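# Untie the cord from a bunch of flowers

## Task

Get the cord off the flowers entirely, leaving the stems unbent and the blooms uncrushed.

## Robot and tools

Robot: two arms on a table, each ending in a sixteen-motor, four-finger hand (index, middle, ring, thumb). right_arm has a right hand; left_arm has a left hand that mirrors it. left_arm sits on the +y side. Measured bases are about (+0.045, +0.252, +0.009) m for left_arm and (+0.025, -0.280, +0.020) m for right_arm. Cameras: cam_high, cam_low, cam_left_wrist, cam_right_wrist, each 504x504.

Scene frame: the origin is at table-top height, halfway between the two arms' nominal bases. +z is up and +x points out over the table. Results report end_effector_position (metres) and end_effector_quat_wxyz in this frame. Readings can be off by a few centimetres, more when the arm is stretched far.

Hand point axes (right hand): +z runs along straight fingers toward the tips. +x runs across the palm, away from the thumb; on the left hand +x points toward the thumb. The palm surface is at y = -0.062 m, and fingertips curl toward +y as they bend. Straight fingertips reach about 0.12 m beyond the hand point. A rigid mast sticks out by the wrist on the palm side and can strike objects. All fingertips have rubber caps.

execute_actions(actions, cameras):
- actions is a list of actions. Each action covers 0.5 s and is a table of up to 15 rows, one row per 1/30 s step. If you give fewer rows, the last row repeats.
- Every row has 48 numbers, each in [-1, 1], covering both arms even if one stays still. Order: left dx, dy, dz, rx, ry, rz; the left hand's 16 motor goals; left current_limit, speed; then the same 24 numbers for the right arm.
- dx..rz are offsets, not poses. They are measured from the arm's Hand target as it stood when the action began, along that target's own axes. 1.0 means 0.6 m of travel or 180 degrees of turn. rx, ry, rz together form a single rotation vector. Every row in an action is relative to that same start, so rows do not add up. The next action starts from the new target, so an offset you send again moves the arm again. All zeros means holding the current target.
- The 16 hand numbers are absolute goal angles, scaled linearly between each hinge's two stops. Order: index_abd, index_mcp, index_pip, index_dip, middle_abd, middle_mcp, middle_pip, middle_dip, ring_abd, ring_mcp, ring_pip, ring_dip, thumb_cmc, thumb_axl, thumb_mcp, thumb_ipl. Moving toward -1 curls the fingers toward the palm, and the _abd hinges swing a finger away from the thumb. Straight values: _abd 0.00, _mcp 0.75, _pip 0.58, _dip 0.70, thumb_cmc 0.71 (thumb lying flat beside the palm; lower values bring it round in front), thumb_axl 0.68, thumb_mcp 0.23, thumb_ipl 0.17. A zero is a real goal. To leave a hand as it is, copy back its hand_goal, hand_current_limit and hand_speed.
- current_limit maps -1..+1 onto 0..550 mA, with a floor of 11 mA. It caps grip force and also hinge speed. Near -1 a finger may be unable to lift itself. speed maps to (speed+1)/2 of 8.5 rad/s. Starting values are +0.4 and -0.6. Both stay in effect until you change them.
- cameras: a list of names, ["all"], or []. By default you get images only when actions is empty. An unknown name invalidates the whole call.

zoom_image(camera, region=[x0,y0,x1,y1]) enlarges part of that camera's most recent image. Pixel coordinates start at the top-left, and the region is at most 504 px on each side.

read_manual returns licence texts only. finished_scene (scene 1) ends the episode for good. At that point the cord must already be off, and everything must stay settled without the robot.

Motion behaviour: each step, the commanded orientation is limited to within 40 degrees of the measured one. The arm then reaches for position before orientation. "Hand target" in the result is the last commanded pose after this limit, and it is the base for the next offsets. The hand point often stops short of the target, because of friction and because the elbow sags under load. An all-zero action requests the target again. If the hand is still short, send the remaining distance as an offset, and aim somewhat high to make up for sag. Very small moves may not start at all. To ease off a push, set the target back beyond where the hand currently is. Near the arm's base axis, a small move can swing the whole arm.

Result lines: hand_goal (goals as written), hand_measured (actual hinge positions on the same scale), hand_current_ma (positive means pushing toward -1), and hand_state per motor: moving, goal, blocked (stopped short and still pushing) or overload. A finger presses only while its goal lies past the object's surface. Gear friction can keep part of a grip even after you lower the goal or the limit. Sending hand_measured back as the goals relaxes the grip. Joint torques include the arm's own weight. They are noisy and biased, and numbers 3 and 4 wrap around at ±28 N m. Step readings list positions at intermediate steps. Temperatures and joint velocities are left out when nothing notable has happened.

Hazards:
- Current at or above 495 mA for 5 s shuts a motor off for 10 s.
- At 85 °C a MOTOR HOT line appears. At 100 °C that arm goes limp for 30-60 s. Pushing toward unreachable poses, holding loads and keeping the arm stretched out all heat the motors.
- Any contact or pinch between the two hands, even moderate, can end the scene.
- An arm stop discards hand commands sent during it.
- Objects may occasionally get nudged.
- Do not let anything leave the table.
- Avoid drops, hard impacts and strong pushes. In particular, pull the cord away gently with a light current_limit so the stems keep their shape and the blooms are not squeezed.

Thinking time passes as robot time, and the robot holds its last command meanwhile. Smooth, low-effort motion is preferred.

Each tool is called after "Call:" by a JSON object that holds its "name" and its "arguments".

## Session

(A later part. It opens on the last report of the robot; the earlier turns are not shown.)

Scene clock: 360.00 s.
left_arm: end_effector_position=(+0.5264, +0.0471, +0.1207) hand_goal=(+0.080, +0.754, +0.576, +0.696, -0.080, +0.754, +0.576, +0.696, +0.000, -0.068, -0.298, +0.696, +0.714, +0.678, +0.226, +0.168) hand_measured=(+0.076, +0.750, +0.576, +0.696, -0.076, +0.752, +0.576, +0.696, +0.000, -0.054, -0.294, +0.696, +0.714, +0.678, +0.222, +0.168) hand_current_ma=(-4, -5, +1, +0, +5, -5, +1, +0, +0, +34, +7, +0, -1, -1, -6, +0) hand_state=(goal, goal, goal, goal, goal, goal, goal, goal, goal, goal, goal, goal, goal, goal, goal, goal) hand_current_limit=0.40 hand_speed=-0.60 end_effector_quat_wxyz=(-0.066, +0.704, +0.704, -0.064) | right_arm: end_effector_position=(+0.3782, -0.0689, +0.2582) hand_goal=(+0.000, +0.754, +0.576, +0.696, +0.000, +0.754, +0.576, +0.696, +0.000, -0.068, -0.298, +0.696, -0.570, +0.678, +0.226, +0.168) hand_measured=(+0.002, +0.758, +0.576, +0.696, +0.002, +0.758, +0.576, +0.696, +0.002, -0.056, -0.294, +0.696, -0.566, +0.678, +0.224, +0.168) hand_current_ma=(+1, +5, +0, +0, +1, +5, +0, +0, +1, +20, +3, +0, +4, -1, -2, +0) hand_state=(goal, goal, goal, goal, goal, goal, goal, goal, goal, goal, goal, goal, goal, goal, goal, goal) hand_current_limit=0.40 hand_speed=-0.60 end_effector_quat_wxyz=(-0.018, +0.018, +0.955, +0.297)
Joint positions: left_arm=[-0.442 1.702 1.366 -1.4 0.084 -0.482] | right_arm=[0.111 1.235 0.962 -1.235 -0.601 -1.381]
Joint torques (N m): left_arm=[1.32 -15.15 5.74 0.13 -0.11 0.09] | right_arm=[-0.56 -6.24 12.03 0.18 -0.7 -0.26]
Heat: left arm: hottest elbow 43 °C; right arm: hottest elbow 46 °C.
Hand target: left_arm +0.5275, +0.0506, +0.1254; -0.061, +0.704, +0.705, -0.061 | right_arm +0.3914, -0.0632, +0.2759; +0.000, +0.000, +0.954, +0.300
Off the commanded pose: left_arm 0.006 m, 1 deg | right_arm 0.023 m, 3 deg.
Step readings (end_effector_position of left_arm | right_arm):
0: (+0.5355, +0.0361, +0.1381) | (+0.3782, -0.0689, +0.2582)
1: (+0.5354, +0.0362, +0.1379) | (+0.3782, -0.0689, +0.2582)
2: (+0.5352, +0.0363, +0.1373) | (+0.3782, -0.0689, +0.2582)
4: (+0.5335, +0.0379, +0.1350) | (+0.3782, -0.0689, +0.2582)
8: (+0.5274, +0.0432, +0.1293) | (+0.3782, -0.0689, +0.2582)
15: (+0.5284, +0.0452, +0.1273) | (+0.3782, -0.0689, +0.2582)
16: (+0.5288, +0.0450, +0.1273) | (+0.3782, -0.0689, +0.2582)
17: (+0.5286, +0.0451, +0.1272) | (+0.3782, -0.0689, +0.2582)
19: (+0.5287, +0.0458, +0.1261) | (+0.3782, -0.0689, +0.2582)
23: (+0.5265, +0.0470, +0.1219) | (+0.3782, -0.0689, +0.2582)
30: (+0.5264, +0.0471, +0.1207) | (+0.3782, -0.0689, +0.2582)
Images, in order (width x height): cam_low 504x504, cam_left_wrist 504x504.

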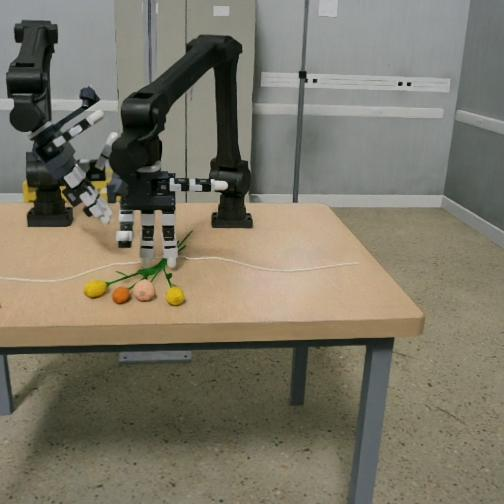

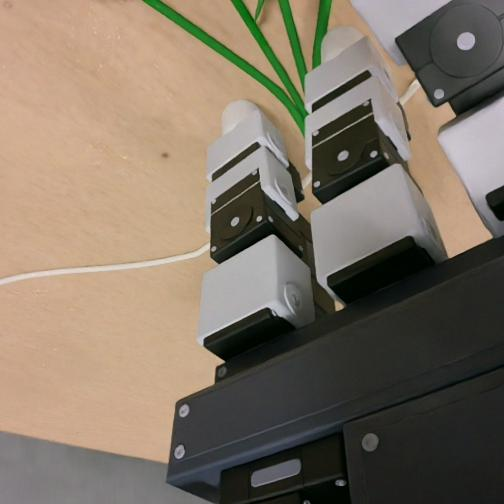

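Call:
{"name": "execute_actions", "arguments": {"actions": [[[0.008,-0.003,0.018,0,0,0,0.08,0.754,0.576,0.696,-0.08,0.754,0.576,0.696,0,-0.068,-0.299,0.696,0.714,0.678,0.226,0.168,0.4,-0.6,0,0,0,0,0,0,0,0.754,0.576,0.696,0,0.754,0.576,0.696,0,-0.068,-0.299,0.696,-0.571,0.678,0.226,0.168,0.4,-0.6]],[[0,0,0,0,0,0,0,0.754,0.576,0.696,0,0.754,0.576,0.696,0,-0.068,-0.299,0.696,0.714,0.678,0.226,0.168,-0.4,-0.8,0,0,0,0,0,0,0,0.754,0.576,0.696,0,0.754,0.576,0.696,0,-0.068,-0.299,0.696,-0.571,0.678,0.226,0.168,0.4,-0.6]],[[0,0,0,0,0,0,-0.06,0.754,0.576,0.696,0.06,0.754,0.576,0.696,0,-0.068,-0.299,0.696,0.714,0.678,0.226,0.168,-0.4,-0.8,0,0,0,0,0,0,0,0.754,0.576,0.696,0,0.754,0.576,0.696,0,-0.068,-0.299,0.696,-0.571,0.678,0.226,0.168,0.4,-0.6]]], "cameras": ["cam_low","cam_left_wrist","cam_high"]}}

Call:
{"name": "zoom_image", "arguments": {"camera": "cam_left_wrist", "region": [200, 0, 400, 200]}}

Call:
{"name": "zoom_image", "arguments": {"camera": "cam_low", "region": [110, 220, 210, 300]}}

Scene clock: 368.23 s.
left_arm: end_effector_position=(+0.5224, +0.0496, +0.1105) hand_goal=(-0.060, +0.754, +0.576, +0.696, +0.060, +0.754, +0.576, +0.696, +0.000, -0.068, -0.298, +0.696, +0.714, +0.678, +0.226, +0.168) hand_measured=(-0.006, +0.750, +0.576, +0.696, -0.008, +0.752, +0.576, +0.696, +0.000, -0.054, -0.294, +0.696, +0.714, +0.678, +0.222, +0.168) hand_current_ma=(+137, -6, +0, +0, -165, -2, +1, +0, +0, +34, +7, +0, -1, -1, -6, +0) hand_state=(blocked, goal, goal, goal, blocked, goal, goal, goal, goal, goal, goal, goal, goal, goal, goal, goal) hand_current_limit=-0.40 hand_speed=-0.80 end_effector_quat_wxyz=(-0.066, +0.705, +0.703, -0.065) | right_arm: end_effector_position=(+0.3782, -0.0689, +0.2582) hand_goal=(+0.000, +0.754, +0.576, +0.696, +0.000, +0.754, +0.576, +0.696, +0.000, -0.068, -0.298, +0.696, -0.570, +0.678, +0.226, +0.168) hand_measured=(+0.002, +0.758, +0.576, +0.696, +0.002, +0.758, +0.576, +0.696, +0.002, -0.056, -0.294, +0.696, -0.566, +0.678, +0.224, +0.168) hand_current_ma=(+1, +5, +0, +0, +1, +5, +0, +0, +1, +20, +3, +0, +4, -1, -2, +0) hand_state=(goal, goal, goal, goal, goal, goal, goal, goal, goal, goal, goal, goal, goal, goal, goal, goal) hand_current_limit=0.40 hand_speed=-0.60 end_effector_quat_wxyz=(-0.018, +0.018, +0.955, +0.297)
Joint positions: left_arm=[-0.441 1.698 1.332 -1.37 0.084 -0.476] | right_arm=[0.111 1.235 0.962 -1.235 -0.601 -1.381]
Joint torques (N m): left_arm=[1.38 -14.92 5.5 0.09 -0.13 0.1] | right_arm=[-0.5 -6.48 12.03 0.14 -0.69 -0.26]
Heat: left arm: hottest elbow 42 °C; right arm: hottest elbow 47 °C.
Hand target: left_arm +0.5238, +0.0553, +0.1151; -0.061, +0.704, +0.705, -0.061 | right_arm +0.3914, -0.0632, +0.2759; +0.000, +0.000, +0.954, +0.300
Off the commanded pose: left_arm 0.007 m, 1 deg | right_arm 0.023 m, 3 deg.
Step readings (end_effector_position of left_arm | right_arm):
0: (+0.5264, +0.0471, +0.1207) | (+0.3782, -0.0689, +0.2582)
1: (+0.5262, +0.0471, +0.1206) | (+0.3782, -0.0689, +0.2582)
2: (+0.5263, +0.0471, +0.1201) | (+0.3782, -0.0689, +0.2582)
4: (+0.5254, +0.0476, +0.1177) | (+0.3782, -0.0689, +0.2582)
8: (+0.5221, +0.0495, +0.1120) | (+0.3782, -0.0689, +0.2582)
15: (+0.5218, +0.0500, +0.1104) | (+0.3782, -0.0689, +0.2582)
16: (+0.5218, +0.0500, +0.1104) | (+0.3782, -0.0689, +0.2582)
17: (+0.5218, +0.0500, +0.1104) | (+0.3782, -0.0689, +0.2582)
19: (+0.5221, +0.0498, +0.1104) | (+0.3782, -0.0689, +0.2582)
23: (+0.5221, +0.0498, +0.1104) | (+0.3782, -0.0689, +0.2582)
30: (+0.5221, +0.0498, +0.1104) | (+0.3782, -0.0689, +0.2582)
31: (+0.5221, +0.0498, +0.1104) | (+0.3782, -0.0689, +0.2582)
32: (+0.5221, +0.0498, +0.1104) | (+0.3782, -0.0689, +0.2582)
34: (+0.5223, +0.0498, +0.1105) | (+0.3782, -0.0689, +0.2582)
38: (+0.5224, +0.0496, +0.1105) | (+0.3782, -0.0689, +0.2582)
45: (+0.5224, +0.0496, +0.1105) | (+0.3782, -0.0689, +0.2582)
Images, in order (width x height): cam_high 504x504, cam_low 504x504, cam_left_wrist 504x504.

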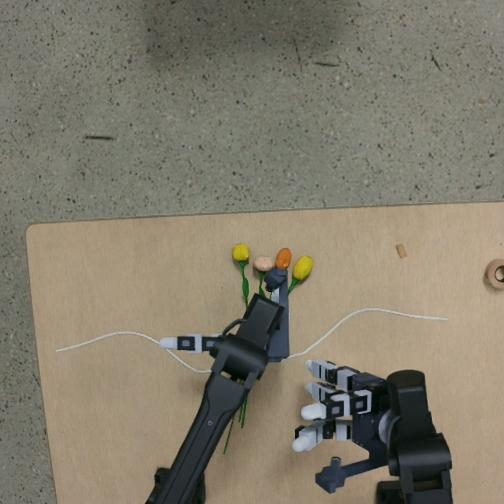

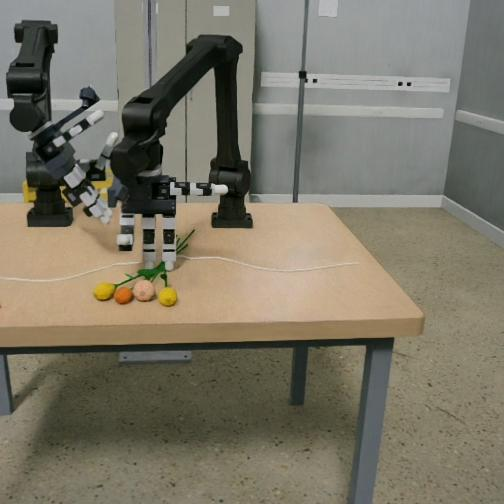

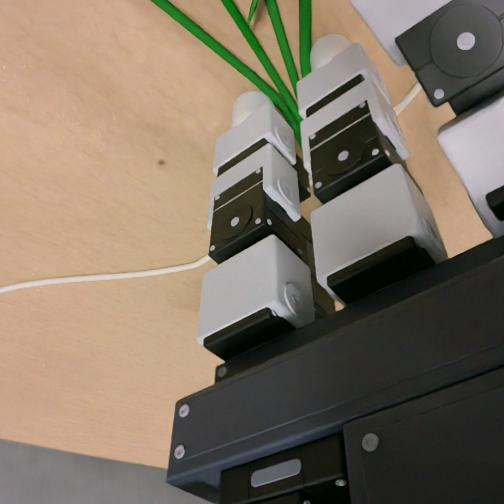

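Scaled by 2.520 from the camera's 504x504 image, which has a finer 720x720 frame.

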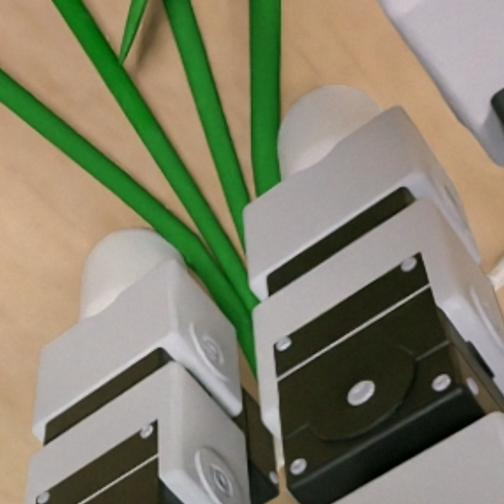

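Scaled by 5.040 from the camera's 504x504 image, which has a finer 720x720 frame.

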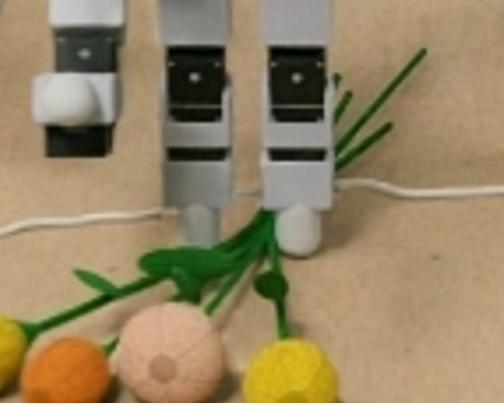

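Call:
{"name": "execute_actions", "arguments": {"actions": [[[0,0,0,0,0,0,-0.06,0.754,0.576,0.696,0.06,0.754,0.576,0.696,0,-0.068,-0.299,0.696,0.714,0.678,0.226,0.168,-0.4,-0.8,-0.008,0.031,0.042,0,0,0,0,0.754,0.576,0.696,0,0.754,0.576,0.696,0,-0.068,-0.299,0.696,-0.571,0.678,0.226,0.168,0.4,-0.6]],[[0,0,0,0,0,0,-0.06,0.754,0.576,0.696,0.06,0.754,0.576,0.696,0,-0.068,-0.299,0.696,0.714,0.678,0.226,0.168,-0.4,-0.8,-0.008,0.031,0.042,0,0,0,0,0.754,0.576,0.696,0,0.754,0.576,0.696,0,-0.068,-0.299,0.696,-0.571,0.678,0.226,0.168,0.4,-0.6]]], "cameras": ["all"]}}

Call:
{"name": "zoom_image", "arguments": {"camera": "cam_right_wrist", "region": [120, 0, 370, 200]}}

Call:
{"name": "zoom_image", "arguments": {"camera": "cam_high", "region": [190, 320, 340, 460]}}

Scene clock: 376.17 s.
left_arm: end_effector_position=(+0.5224, +0.0496, +0.1105) hand_goal=(-0.060, +0.754, +0.576, +0.696, +0.060, +0.754, +0.576, +0.696, +0.000, -0.068, -0.298, +0.696, +0.714, +0.678, +0.226, +0.168) hand_measured=(-0.006, +0.750, +0.576, +0.696, -0.008, +0.752, +0.576, +0.696, +0.000, -0.054, -0.294, +0.696, +0.714, +0.678, +0.222, +0.168) hand_current_ma=(+137, -6, +0, +0, -165, -2, +1, +0, +0, +34, +7, +0, -1, -1, -6, +0) hand_state=(blocked, goal, goal, goal, blocked, goal, goal, goal, goal, goal, goal, goal, goal, goal, goal, goal) hand_current_limit=-0.40 hand_speed=-0.80 end_effector_quat_wxyz=(-0.066, +0.705, +0.703, -0.065) | right_arm: end_effector_position=(+0.3831, -0.0120, +0.2401) hand_goal=(+0.000, +0.754, +0.576, +0.696, +0.000, +0.754, +0.576, +0.696, +0.000, -0.068, -0.298, +0.696, -0.570, +0.678, +0.226, +0.168) hand_measured=(+0.002, +0.758, +0.576, +0.696, +0.002, +0.758, +0.576, +0.696, +0.002, -0.056, -0.294, +0.696, -0.568, +0.678, +0.224, +0.168) hand_current_ma=(+1, +4, +0, +0, +1, +4, +0, +0, +1, +20, +3, +0, +2, -1, -2, +0) hand_state=(goal, goal, goal, goal, goal, goal, goal, goal, goal, goal, goal, goal, goal, goal, goal, goal) hand_current_limit=0.40 hand_speed=-0.60 end_effector_quat_wxyz=(-0.019, +0.002, +0.956, +0.293)
Joint positions: left_arm=[-0.441 1.698 1.332 -1.37 0.084 -0.476] | right_arm=[0.267 1.291 0.962 -1.093 -0.58 -1.236]
Joint torques (N m): left_arm=[1.32 -14.86 5.59 0.14 -0.14 0.11] | right_arm=[-0.56 -7.53 11.41 1.39 -0.66 0.07]
Heat: left arm: hottest elbow 41 °C; right arm: hottest elbow 47 °C.
Hand target: left_arm +0.5238, +0.0553, +0.1151; -0.061, +0.704, +0.705, -0.061 | right_arm +0.4011, -0.0040, +0.2560; +0.000, +0.000, +0.954, +0.300
Off the commanded pose: left_arm 0.007 m, 1 deg | right_arm 0.025 m, 2 deg.
Step readings (end_effector_position of left_arm | right_arm):
0: (+0.5224, +0.0496, +0.1105) | (+0.3782, -0.0689, +0.2582)
1: (+0.5224, +0.0496, +0.1105) | (+0.3782, -0.0689, +0.2582)
2: (+0.5224, +0.0496, +0.1105) | (+0.3778, -0.0677, +0.2582)
4: (+0.5224, +0.0496, +0.1105) | (+0.3777, -0.0622, +0.2574)
8: (+0.5224, +0.0496, +0.1105) | (+0.3758, -0.0463, +0.2542)
15: (+0.5224, +0.0496, +0.1105) | (+0.3768, -0.0400, +0.2507)
16: (+0.5224, +0.0496, +0.1105) | (+0.3772, -0.0399, +0.2507)
17: (+0.5224, +0.0496, +0.1105) | (+0.3780, -0.0387, +0.2504)
19: (+0.5224, +0.0496, +0.1105) | (+0.3812, -0.0337, +0.2495)
23: (+0.5224, +0.0496, +0.1105) | (+0.3808, -0.0187, +0.2450)
30: (+0.5224, +0.0496, +0.1105) | (+0.3819, -0.0119, +0.2402)

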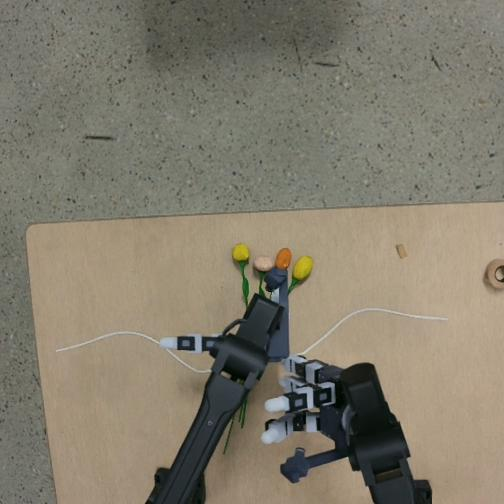

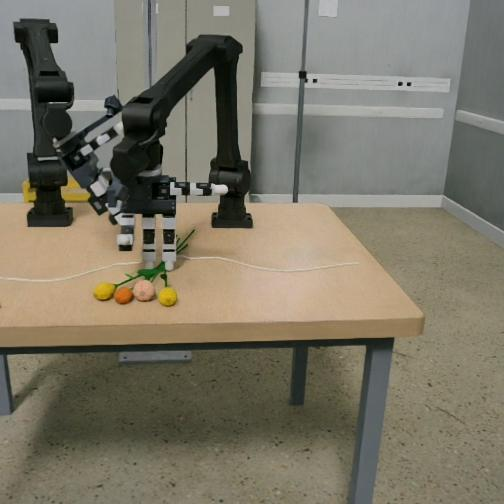

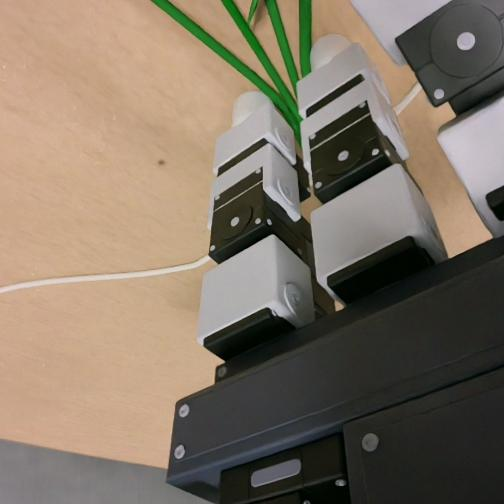

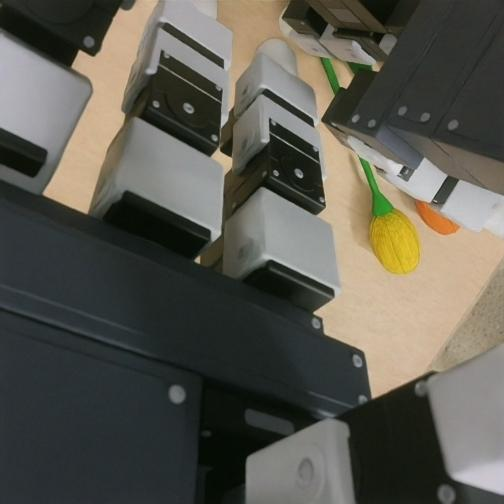

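Scaled by 2.016 from the camera's 504x504 image, which has a finer 720x720 frame.

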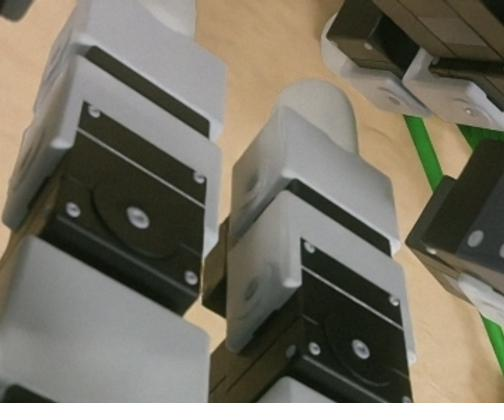

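Scaled by 3.360 from the camera's 504x504 image, which has a finer 720x720 frame.

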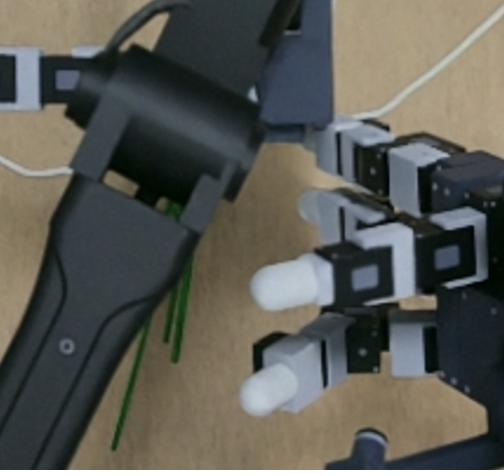

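Call:
{"name": "execute_actions", "arguments": {"actions": [[[0,0,0,0,0,0,-0.06,0.754,0.576,0.696,0.06,0.754,0.576,0.696,0,-0.068,-0.299,0.696,0.714,0.678,0.226,0.168,-0.4,-0.8,-0.013,-0.042,0.001,0,0,0,0,0.754,0.576,0.696,0,0.754,0.576,0.696,0,-0.068,-0.299,0.696,-0.571,0.678,0.8,0.5,0.4,-0.6]],[[0,0,0,0,0,0,-0.06,0.754,0.576,0.696,0.06,0.754,0.576,0.696,0,-0.068,-0.299,0.696,0.714,0.678,0.226,0.168,-0.4,-0.8,-0.013,-0.042,0.001,0,0,0,0,0.754,0.576,0.696,0,0.754,0.576,0.696,0,-0.068,-0.299,0.696,-0.571,0.678,0.8,0.5,0.4,-0.6]]], "cameras": ["all"]}}

Call:
{"name": "zoom_image", "arguments": {"camera": "cam_right_wrist", "region": [120, 0, 370, 200]}}

Call:
{"name": "zoom_image", "arguments": {"camera": "cam_high", "region": [240, 320, 340, 420]}}

Scene clock: 398.93 s.
left_arm: end_effector_position=(+0.5224, +0.0496, +0.1105) hand_goal=(-0.060, +0.754, +0.576, +0.696, +0.060, +0.754, +0.576, +0.696, +0.000, -0.068, -0.298, +0.696, +0.714, +0.678, +0.226, +0.168) hand_measured=(-0.006, +0.750, +0.576, +0.696, -0.008, +0.752, +0.576, +0.696, +0.000, -0.054, -0.294, +0.696, +0.714, +0.678, +0.222, +0.168) hand_current_ma=(+137, -6, +0, +0, -165, -2, +1, +0, +0, +34, +7, +0, -1, -1, -6, +0) hand_state=(blocked, goal, goal, goal, blocked, goal, goal, goal, goal, goal, goal, goal, goal, goal, goal, goal) hand_current_limit=-0.40 hand_speed=-0.80 end_effector_quat_wxyz=(-0.066, +0.705, +0.703, -0.065) | right_arm: end_effector_position=(+0.4063, -0.0453, +0.2198) hand_goal=(+0.000, +0.754, +0.576, +0.696, +0.000, +0.754, +0.576, +0.696, +0.000, -0.068, -0.298, +0.696, -0.570, +0.678, +0.800, +0.500) hand_measured=(+0.002, +0.758, +0.576, +0.696, +0.002, +0.758, +0.576, +0.696, +0.002, -0.056, -0.294, +0.696, -0.568, +0.678, +0.798, +0.498) hand_current_ma=(+1, +5, +0, +0, +1, +5, +0, +0, +1, +20, +3, +0, +2, -1, -2, -2) hand_state=(goal, goal, goal, goal, goal, goal, goal, goal, goal, goal, goal, goal, goal, goal, goal, goal) hand_current_limit=0.40 hand_speed=-0.60 end_effector_quat_wxyz=(-0.014, +0.010, +0.956, +0.293)
Joint positions: left_arm=[-0.441 1.698 1.332 -1.37 0.084 -0.476] | right_arm=[0.165 1.351 0.962 -1.082 -0.588 -1.334]
Joint torques (N m): left_arm=[1.32 -14.8 5.57 0.14 -0.13 0.11] | right_arm=[-1.96 -8.23 9.14 1.14 -1.01 -0.27]
Heat: left arm: hottest elbow 40 °C; right arm: hottest elbow 46 °C.
Hand target: left_arm +0.5238, +0.0553, +0.1151; -0.061, +0.704, +0.705, -0.061 | right_arm +0.4167, -0.0445, +0.2261; +0.000, +0.000, +0.954, +0.300
Off the commanded pose: left_arm 0.007 m, 1 deg | right_arm 0.012 m, 2 deg.
Step readings (end_effector_position of left_arm | right_arm):
0: (+0.5224, +0.0496, +0.1105) | (+0.3831, -0.0120, +0.2401)
1: (+0.5224, +0.0496, +0.1105) | (+0.3831, -0.0120, +0.2400)
2: (+0.5224, +0.0496, +0.1105) | (+0.3831, -0.0120, +0.2398)
4: (+0.5224, +0.0496, +0.1105) | (+0.3852, -0.0139, +0.2388)
8: (+0.5224, +0.0496, +0.1105) | (+0.3917, -0.0212, +0.2335)
15: (+0.5224, +0.0496, +0.1105) | (+0.3953, -0.0259, +0.2301)
16: (+0.5224, +0.0496, +0.1105) | (+0.3952, -0.0259, +0.2300)
17: (+0.5224, +0.0496, +0.1105) | (+0.3957, -0.0271, +0.2299)
19: (+0.5224, +0.0496, +0.1105) | (+0.3973, -0.0300, +0.2295)
23: (+0.5224, +0.0496, +0.1105) | (+0.4043, -0.0405, +0.2240)
30: (+0.5224, +0.0496, +0.1105) | (+0.4069, -0.0454, +0.2197)

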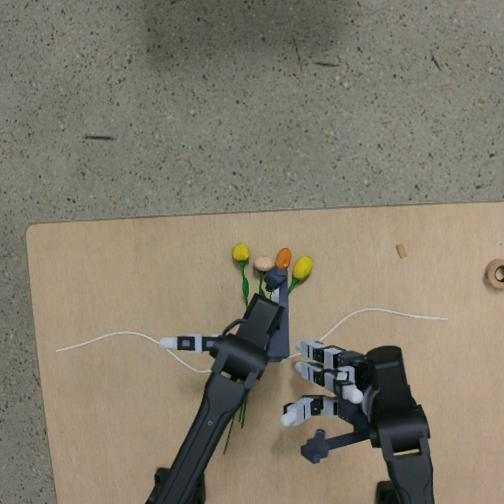

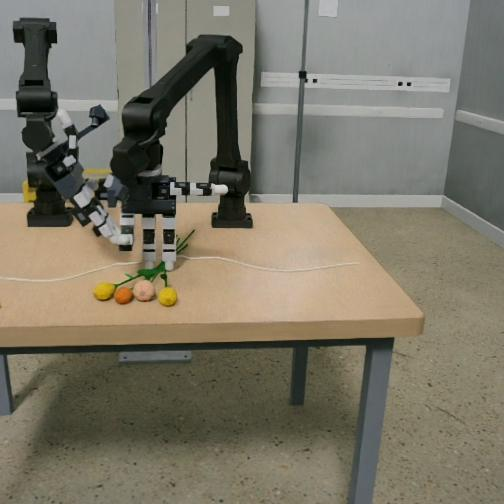

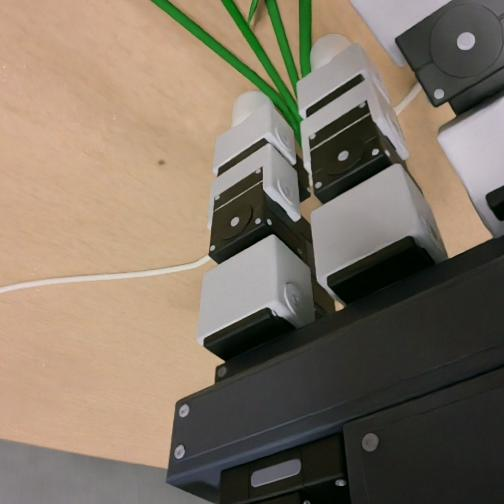

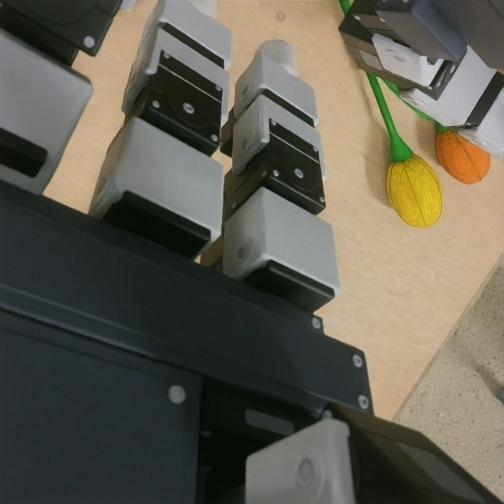

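Scaled by 2.016 from the camera's 504x504 image, which has a finer 720x720 frame.

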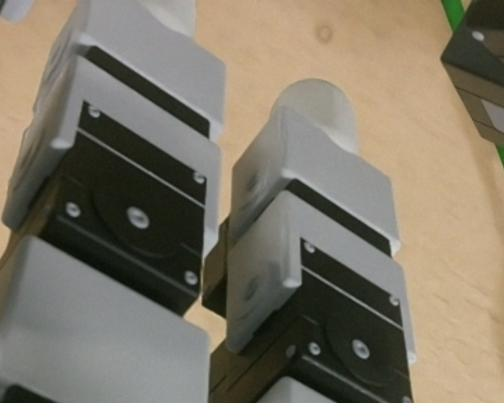

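Scaled by 5.040 from the camera's 504x504 image, which has a finer 720x720 frame.

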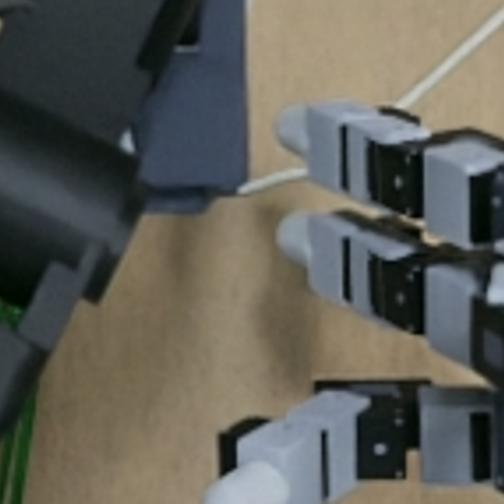

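Call:
{"name": "execute_actions", "arguments": {"actions": [[[0,0,0,0,0,0,-0.06,0.754,0.576,0.696,0.06,0.754,0.576,0.696,0,-0.068,-0.299,0.696,0.714,0.678,0.226,0.168,-0.4,-0.8,0.009,-0.024,0.034,0,0,0,0,0.754,0.576,0.696,0,0.754,0.576,0.696,0,-0.068,-0.299,0.696,-0.571,0.678,0.8,0.5,0.4,-0.6]],[[0,0,0,0,0,0,-0.06,0.754,0.576,0.696,0.06,0.754,0.576,0.696,0,-0.068,-0.299,0.696,0.714,0.678,0.226,0.168,-0.4,-0.8,0.009,-0.024,0.034,0,0,0,0,0.754,0.576,0.696,0,0.754,0.576,0.696,0,-0.068,-0.299,0.696,-0.571,0.678,0.8,0.5,0.4,-0.6]]], "cameras": ["cam_high","cam_low","cam_right_wrist"]}}

Call:
{"name": "zoom_image", "arguments": {"camera": "cam_low", "region": [60, 200, 200, 300]}}

Call:
{"name": "zoom_image", "arguments": {"camera": "cam_high", "region": [240, 320, 340, 420]}}

Scene clock: 413.23 s.
left_arm: end_effector_position=(+0.5224, +0.0496, +0.1105) hand_goal=(-0.060, +0.754, +0.576, +0.696, +0.060, +0.754, +0.576, +0.696, +0.000, -0.068, -0.298, +0.696, +0.714, +0.678, +0.226, +0.168) hand_measured=(-0.006, +0.750, +0.576, +0.696, -0.008, +0.752, +0.576, +0.696, +0.000, -0.054, -0.294, +0.696, +0.714, +0.678, +0.222, +0.168) hand_current_ma=(+137, -6, +0, +0, -165, -2, +1, +0, +0, +34, +7, +0, -1, -1, -6, +0) hand_state=(blocked, goal, goal, goal, blocked, goal, goal, goal, goal, goal, goal, goal, goal, goal, goal, goal) hand_current_limit=-0.40 hand_speed=-0.80 end_effector_quat_wxyz=(-0.066, +0.705, +0.703, -0.065) | right_arm: end_effector_position=(+0.4042, -0.0455, +0.1794) hand_goal=(+0.000, +0.754, +0.576, +0.696, +0.000, +0.754, +0.576, +0.696, +0.000, -0.068, -0.298, +0.696, -0.570, +0.678, +0.800, +0.500) hand_measured=(+0.002, +0.758, +0.576, +0.696, +0.002, +0.758, +0.576, +0.696, +0.002, -0.056, -0.294, +0.696, -0.568, +0.678, +0.798, +0.498) hand_current_ma=(+1, +5, +0, +0, +1, +5, +0, +0, +1, +20, +3, +0, +2, -1, -2, -2) hand_state=(goal, goal, goal, goal, goal, goal, goal, goal, goal, goal, goal, goal, goal, goal, goal, goal) hand_current_limit=0.40 hand_speed=-0.60 end_effector_quat_wxyz=(-0.003, +0.006, +0.955, +0.296)
Joint positions: left_arm=[-0.441 1.698 1.332 -1.37 0.084 -0.476] | right_arm=[0.165 1.389 0.876 -0.935 -0.589 -1.334]
Joint torques (N m): left_arm=[1.44 -14.74 5.6 0.12 -0.13 0.11] | right_arm=[-1.67 -8.47 6.84 1.28 -0.97 -0.16]
Heat: left arm: hottest elbow 39 °C; right arm: hottest elbow 45 °C.
Hand target: left_arm +0.5238, +0.0553, +0.1151; -0.061, +0.704, +0.705, -0.061 | right_arm +0.4060, -0.0448, +0.1763; +0.000, +0.000, +0.954, +0.300
Off the commanded pose: left_arm 0.007 m, 1 deg | right_arm 0.004 m, 1 deg.
Step readings (end_effector_position of left_arm | right_arm):
0: (+0.5224, +0.0496, +0.1105) | (+0.4063, -0.0453, +0.2198)
1: (+0.5224, +0.0496, +0.1105) | (+0.4065, -0.0452, +0.2199)
2: (+0.5224, +0.0496, +0.1105) | (+0.4073, -0.0451, +0.2200)
4: (+0.5224, +0.0496, +0.1105) | (+0.4100, -0.0446, +0.2196)
8: (+0.5224, +0.0496, +0.1105) | (+0.4098, -0.0446, +0.2126)
15: (+0.5224, +0.0496, +0.1105) | (+0.4087, -0.0448, +0.2048)
16: (+0.5224, +0.0496, +0.1105) | (+0.4088, -0.0448, +0.2047)
17: (+0.5224, +0.0496, +0.1105) | (+0.4090, -0.0446, +0.2042)
19: (+0.5224, +0.0496, +0.1105) | (+0.4086, -0.0447, +0.1998)
23: (+0.5224, +0.0496, +0.1105) | (+0.4036, -0.0456, +0.1862)
30: (+0.5224, +0.0496, +0.1105) | (+0.4040, -0.0456, +0.1793)
Images, in order (width x height): cam_high 504x504, cam_low 504x504, cam_right_wrist 504x504.

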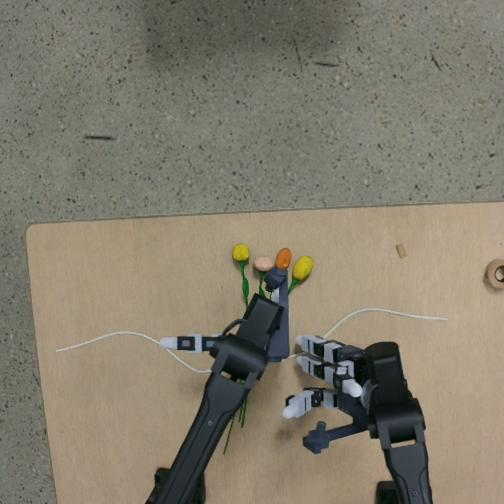

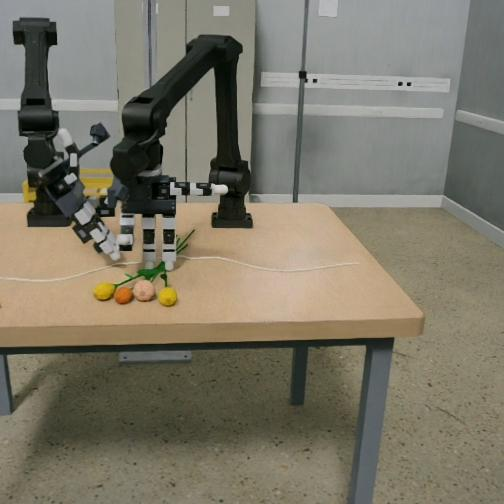

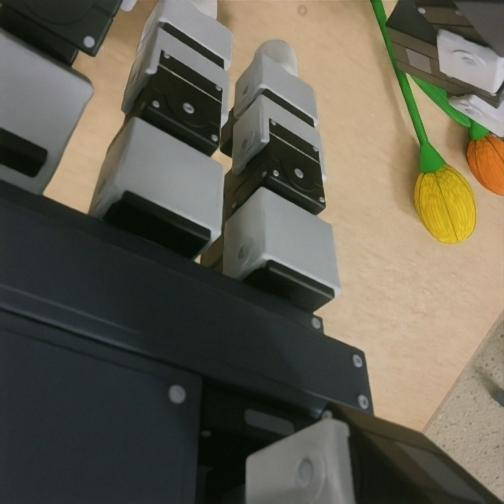

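Scaled by 3.600 from the camera's 504x504 image, which has a finer 720x720 frame.

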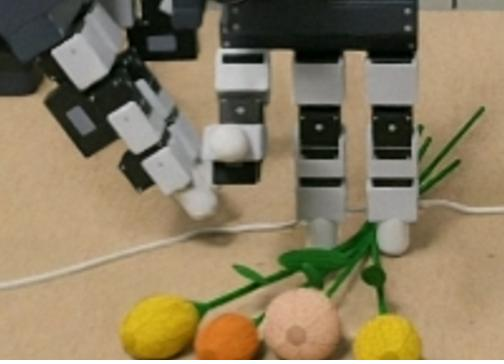

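Scaled by 5.040 from the camera's 504x504 image, which has a finer 720x720 frame.

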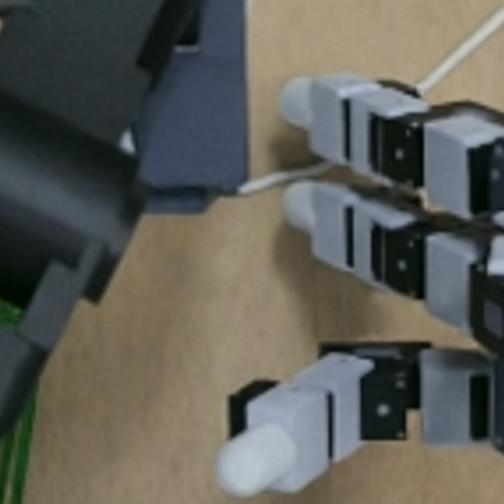

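Call:
{"name": "execute_actions", "arguments": {"actions": [[[0,0,0,0,0,0,-0.06,0.754,0.576,0.696,0.06,0.754,0.576,0.696,0,-0.068,-0.299,0.696,0.714,0.678,0.226,0.168,-0.4,-0.8,0.012,-0.012,0.017,0,0,0,0.04,0.754,0.576,0.696,-0.04,0.754,0.576,0.696,0,-0.068,-0.299,0.696,-0.571,0.678,0.8,0.5,0.4,-0.6]],[[0,0,0,0,0,0,-0.06,0.754,0.576,0.696,0.06,0.754,0.576,0.696,0,-0.068,-0.299,0.696,0.714,0.678,0.226,0.168,-0.4,-0.8,0.012,-0.012,0.017,0,0,0,0.04,0.754,0.576,0.696,-0.04,0.754,0.576,0.696,0,-0.068,-0.299,0.696,-0.571,0.678,0.8,0.5,0.4,-0.6]]], "cameras": ["cam_high","cam_low","cam_right_wrist"]}}

Call:
{"name": "zoom_image", "arguments": {"camera": "cam_low", "region": [60, 200, 200, 300]}}

Call:
{"name": "zoom_image", "arguments": {"camera": "cam_high", "region": [240, 320, 340, 420]}}

Scene clock: 422.23 s.
left_arm: end_effector_position=(+0.5224, +0.0496, +0.1105) hand_goal=(-0.060, +0.754, +0.576, +0.696, +0.060, +0.754, +0.576, +0.696, +0.000, -0.068, -0.298, +0.696, +0.714, +0.678, +0.226, +0.168) hand_measured=(-0.006, +0.750, +0.576, +0.696, -0.008, +0.752, +0.576, +0.696, +0.000, -0.054, -0.294, +0.696, +0.714, +0.678, +0.222, +0.168) hand_current_ma=(+137, -6, +0, +0, -165, -2, +1, +0, +0, +34, +7, +0, -1, -1, -6, +0) hand_state=(blocked, goal, goal, goal, blocked, goal, goal, goal, goal, goal, goal, goal, goal, goal, goal, goal) hand_current_limit=-0.40 hand_speed=-0.80 end_effector_quat_wxyz=(-0.066, +0.705, +0.703, -0.065) | right_arm: end_effector_position=(+0.3916, -0.0479, +0.1561) hand_goal=(+0.040, +0.754, +0.576, +0.696, -0.040, +0.754, +0.576, +0.696, +0.000, -0.068, -0.298, +0.696, -0.570, +0.678, +0.800, +0.500) hand_measured=(+0.038, +0.758, +0.576, +0.696, -0.036, +0.758, +0.576, +0.696, +0.002, -0.056, -0.294, +0.696, -0.568, +0.678, +0.798, +0.498) hand_current_ma=(-2, +5, +0, +0, +3, +5, +0, +0, +1, +20, +3, +0, +2, -1, -2, -2) hand_state=(goal, goal, goal, goal, goal, goal, goal, goal, goal, goal, goal, goal, goal, goal, goal, goal) hand_current_limit=0.40 hand_speed=-0.60 end_effector_quat_wxyz=(+0.001, +0.005, +0.955, +0.297)
Joint positions: left_arm=[-0.441 1.698 1.332 -1.37 0.084 -0.476] | right_arm=[0.165 1.389 0.803 -0.852 -0.589 -1.334]
Joint torques (N m): left_arm=[1.67 -14.8 5.59 0.1 -0.15 0.1] | right_arm=[-0.97 -7.82 6.53 1.39 -0.92 -0.11]
Heat: left arm: hottest elbow 39 °C; right arm: hottest elbow 43 °C.
Hand target: left_arm +0.5238, +0.0553, +0.1151; -0.061, +0.704, +0.705, -0.061 | right_arm +0.3916, -0.0449, +0.1512; +0.000, +0.000, +0.954, +0.300
Off the commanded pose: left_arm 0.007 m, 1 deg | right_arm 0.006 m, 1 deg.
Step readings (end_effector_position of left_arm | right_arm):
0: (+0.5224, +0.0496, +0.1105) | (+0.4042, -0.0455, +0.1794)
1: (+0.5224, +0.0496, +0.1105) | (+0.4042, -0.0455, +0.1794)
2: (+0.5224, +0.0496, +0.1105) | (+0.4042, -0.0455, +0.1788)
4: (+0.5224, +0.0496, +0.1105) | (+0.4035, -0.0457, +0.1763)
8: (+0.5224, +0.0496, +0.1105) | (+0.3983, -0.0466, +0.1690)
15: (+0.5224, +0.0496, +0.1105) | (+0.3980, -0.0467, +0.1677)
16: (+0.5224, +0.0496, +0.1105) | (+0.3980, -0.0467, +0.1677)
17: (+0.5224, +0.0496, +0.1105) | (+0.3981, -0.0467, +0.1672)
19: (+0.5224, +0.0496, +0.1105) | (+0.3972, -0.0468, +0.1647)
23: (+0.5224, +0.0496, +0.1105) | (+0.3915, -0.0479, +0.1574)
30: (+0.5224, +0.0496, +0.1105) | (+0.3914, -0.0479, +0.1560)
Images, in order (width x height): cam_high 504x504, cam_low 504x504, cam_right_wrist 504x504.

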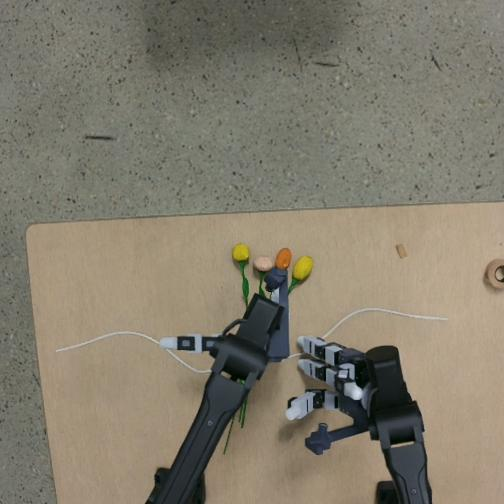

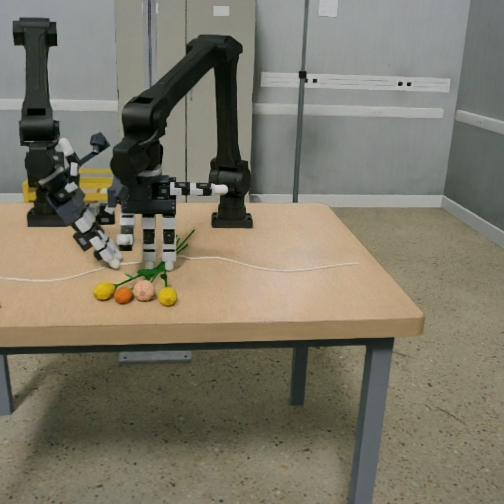

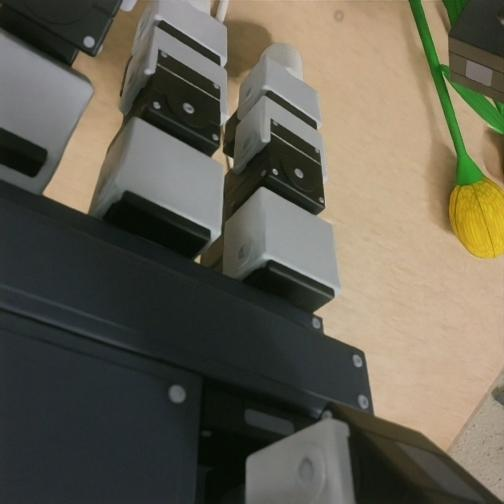

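Scaled by 3.600 from the camera's 504x504 image, which has a finer 720x720 frame.

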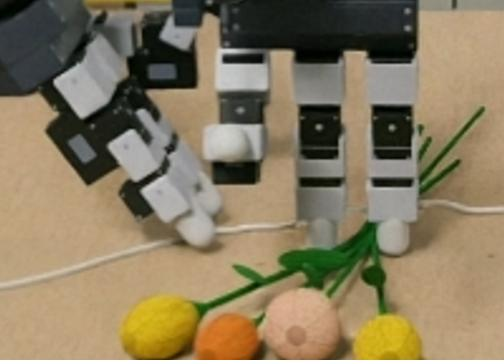

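Scaled by 5.040 from the camera's 504x504 image, which has a finer 720x720 frame.

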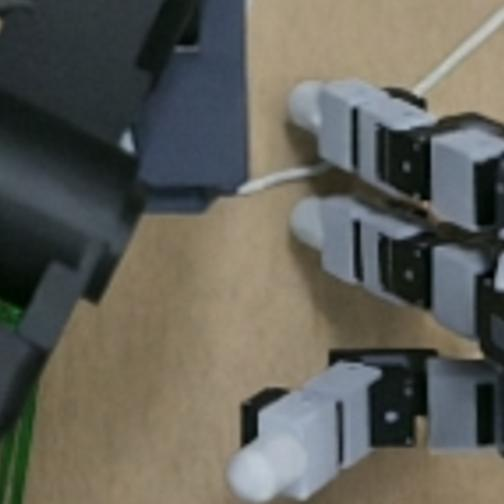

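Call:
{"name": "execute_actions", "arguments": {"actions": [[[0,0,0,0,0,0,-0.06,0.754,0.576,0.696,0.06,0.754,0.576,0.696,0,-0.068,-0.299,0.696,0.714,0.678,0.226,0.168,-0.4,-0.8,-0.002,-0.015,0.0205,0,0,0,0.04,0.754,0.576,0.696,-0.04,0.754,0.576,0.696,0,-0.068,-0.299,0.696,-0.571,0.678,0.8,0.5,0.4,-0.6]],[[0,0,0,0,0,0,-0.06,0.754,0.576,0.696,0.06,0.754,0.576,0.696,0,-0.068,-0.299,0.696,0.714,0.678,0.226,0.168,-0.4,-0.8,0,-0.002,0.003,0,0,0,-0.1,0.754,0.576,0.696,0.1,0.754,0.576,0.696,0,-0.068,-0.299,0.696,-0.571,0.678,0.8,0.5,0.4,-0.8]],[[0,0,0,0,0,0,-0.06,0.754,0.576,0.696,0.06,0.754,0.576,0.696,0,-0.068,-0.299,0.696,0.714,0.678,0.226,0.168,-0.4,-0.8,0,0,0,0,0,0,-0.3,0.754,0.576,0.696,0.3,0.754,0.576,0.696,0,-0.068,-0.299,0.696,-0.571,0.678,0.8,0.5,0.4,-0.8]]], "cameras": ["cam_high","cam_low","cam_right_wrist"]}}

Call:
{"name": "zoom_image", "arguments": {"camera": "cam_low", "region": [60, 200, 200, 300]}}

Call:
{"name": "zoom_image", "arguments": {"camera": "cam_high", "region": [240, 320, 340, 420]}}

Scene clock: 431.13 s.
left_arm: end_effector_position=(+0.5224, +0.0496, +0.1105) hand_goal=(-0.060, +0.754, +0.576, +0.696, +0.060, +0.754, +0.576, +0.696, +0.000, -0.068, -0.298, +0.696, +0.714, +0.678, +0.226, +0.168) hand_measured=(-0.006, +0.750, +0.576, +0.696, -0.008, +0.752, +0.576, +0.696, +0.000, -0.054, -0.294, +0.696, +0.714, +0.678, +0.222, +0.168) hand_current_ma=(+137, -6, +0, +0, -165, -2, +1, +0, +0, +34, +7, +0, -1, -1, -6, +0) hand_state=(blocked, goal, goal, goal, blocked, goal, goal, goal, goal, goal, goal, goal, goal, goal, goal, goal) hand_current_limit=-0.40 hand_speed=-0.80 end_effector_quat_wxyz=(-0.066, +0.705, +0.703, -0.065) | right_arm: end_effector_position=(+0.3939, -0.0476, +0.1505) hand_goal=(-0.300, +0.754, +0.576, +0.696, +0.300, +0.754, +0.576, +0.696, +0.000, -0.068, -0.298, +0.696, -0.570, +0.678, +0.800, +0.500) hand_measured=(-0.248, +0.758, +0.576, +0.696, -0.048, +0.756, +0.580, +0.700, +0.002, -0.056, -0.294, +0.696, -0.568, +0.678, +0.798, +0.498) hand_current_ma=(+114, +3, +0, +0, -385, +3, +4, +4, +1, +20, +3, +0, +2, -1, -2, -2) hand_state=(blocked, goal, goal, goal, blocked, goal, goal, goal, goal, goal, goal, goal, goal, goal, goal, goal) hand_current_limit=0.40 hand_speed=-0.80 end_effector_quat_wxyz=(+0.007, +0.003, +0.954, +0.301)
Joint positions: left_arm=[-0.441 1.698 1.332 -1.37 0.084 -0.476] | right_arm=[0.164 1.403 0.793 -0.815 -0.595 -1.335]
Joint torques (N m): left_arm=[1.32 -15.15 5.55 0.14 -0.13 0.12] | right_arm=[-1.2 -5.89 5.64 2.04 -0.7 -0.12]
Motor temperatures (°C): left_arm=[34 38 38 27 23 27] | right_arm=[30 29 41 28 32 24]
Heat: left arm: hottest shoulder 38 °C; right arm: hottest elbow 41 °C.
Hand target: left_arm +0.5238, +0.0553, +0.1151; -0.061, +0.704, +0.705, -0.061 | right_arm +0.3929, -0.0453, +0.1338; +0.000, +0.000, +0.954, +0.300
Off the commanded pose: left_arm 0.007 m, 1 deg | right_arm 0.017 m, 1 deg.
Step readings (end_effector_position of left_arm | right_arm):
0: (+0.5224, +0.0496, +0.1105) | (+0.3916, -0.0479, +0.1561)
1: (+0.5224, +0.0496, +0.1105) | (+0.3916, -0.0479, +0.1561)
2: (+0.5224, +0.0496, +0.1105) | (+0.3920, -0.0478, +0.1557)
4: (+0.5224, +0.0496, +0.1105) | (+0.3930, -0.0476, +0.1537)
8: (+0.5224, +0.0496, +0.1105) | (+0.3940, -0.0479, +0.1506)
15: (+0.5224, +0.0496, +0.1105) | (+0.3947, -0.0477, +0.1509)
16: (+0.5224, +0.0496, +0.1105) | (+0.3947, -0.0477, +0.1509)
17: (+0.5224, +0.0496, +0.1105) | (+0.3947, -0.0477, +0.1509)
19: (+0.5224, +0.0496, +0.1105) | (+0.3943, -0.0478, +0.1503)
23: (+0.5224, +0.0496, +0.1105) | (+0.3939, -0.0476, +0.1505)
30: (+0.5224, +0.0496, +0.1105) | (+0.3939, -0.0476, +0.1505)
31: (+0.5224, +0.0496, +0.1105) | (+0.3939, -0.0476, +0.1505)
32: (+0.5224, +0.0496, +0.1105) | (+0.3939, -0.0476, +0.1505)
34: (+0.5224, +0.0496, +0.1105) | (+0.3939, -0.0476, +0.1505)
38: (+0.5224, +0.0496, +0.1105) | (+0.3939, -0.0476, +0.1505)
45: (+0.5224, +0.0496, +0.1105) | (+0.3939, -0.0476, +0.1505)
Images, in order (width x height): cam_high 504x504, cam_low 504x504, cam_right_wrist 504x504.

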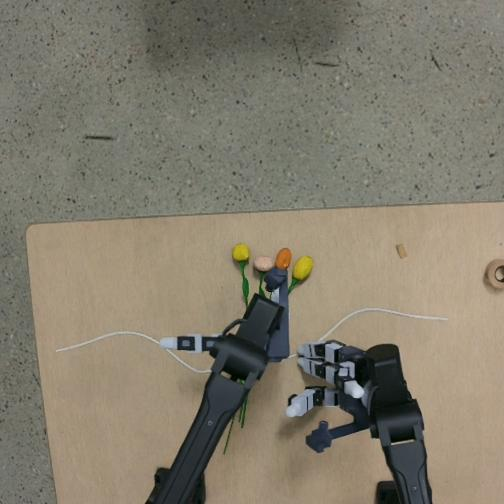

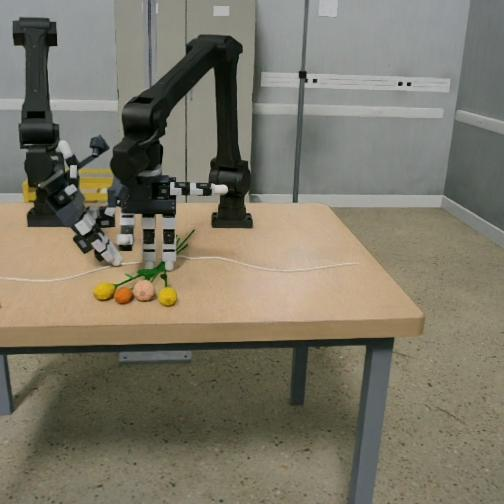

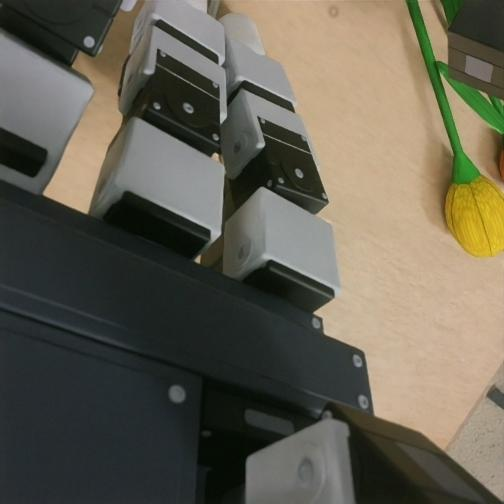

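Scaled by 3.600 from the camera's 504x504 image, which has a finer 720x720 frame.

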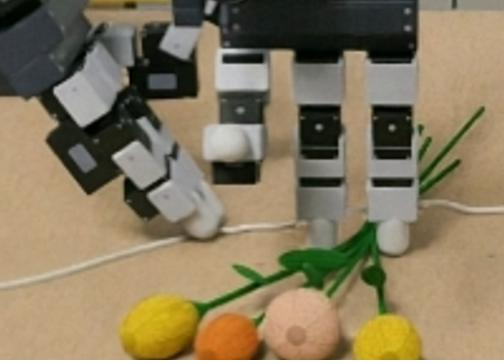

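Scaled by 5.040 from the camera's 504x504 image, which has a finer 720x720 frame.

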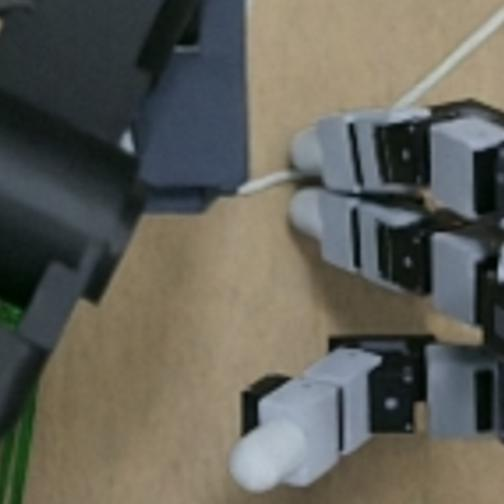

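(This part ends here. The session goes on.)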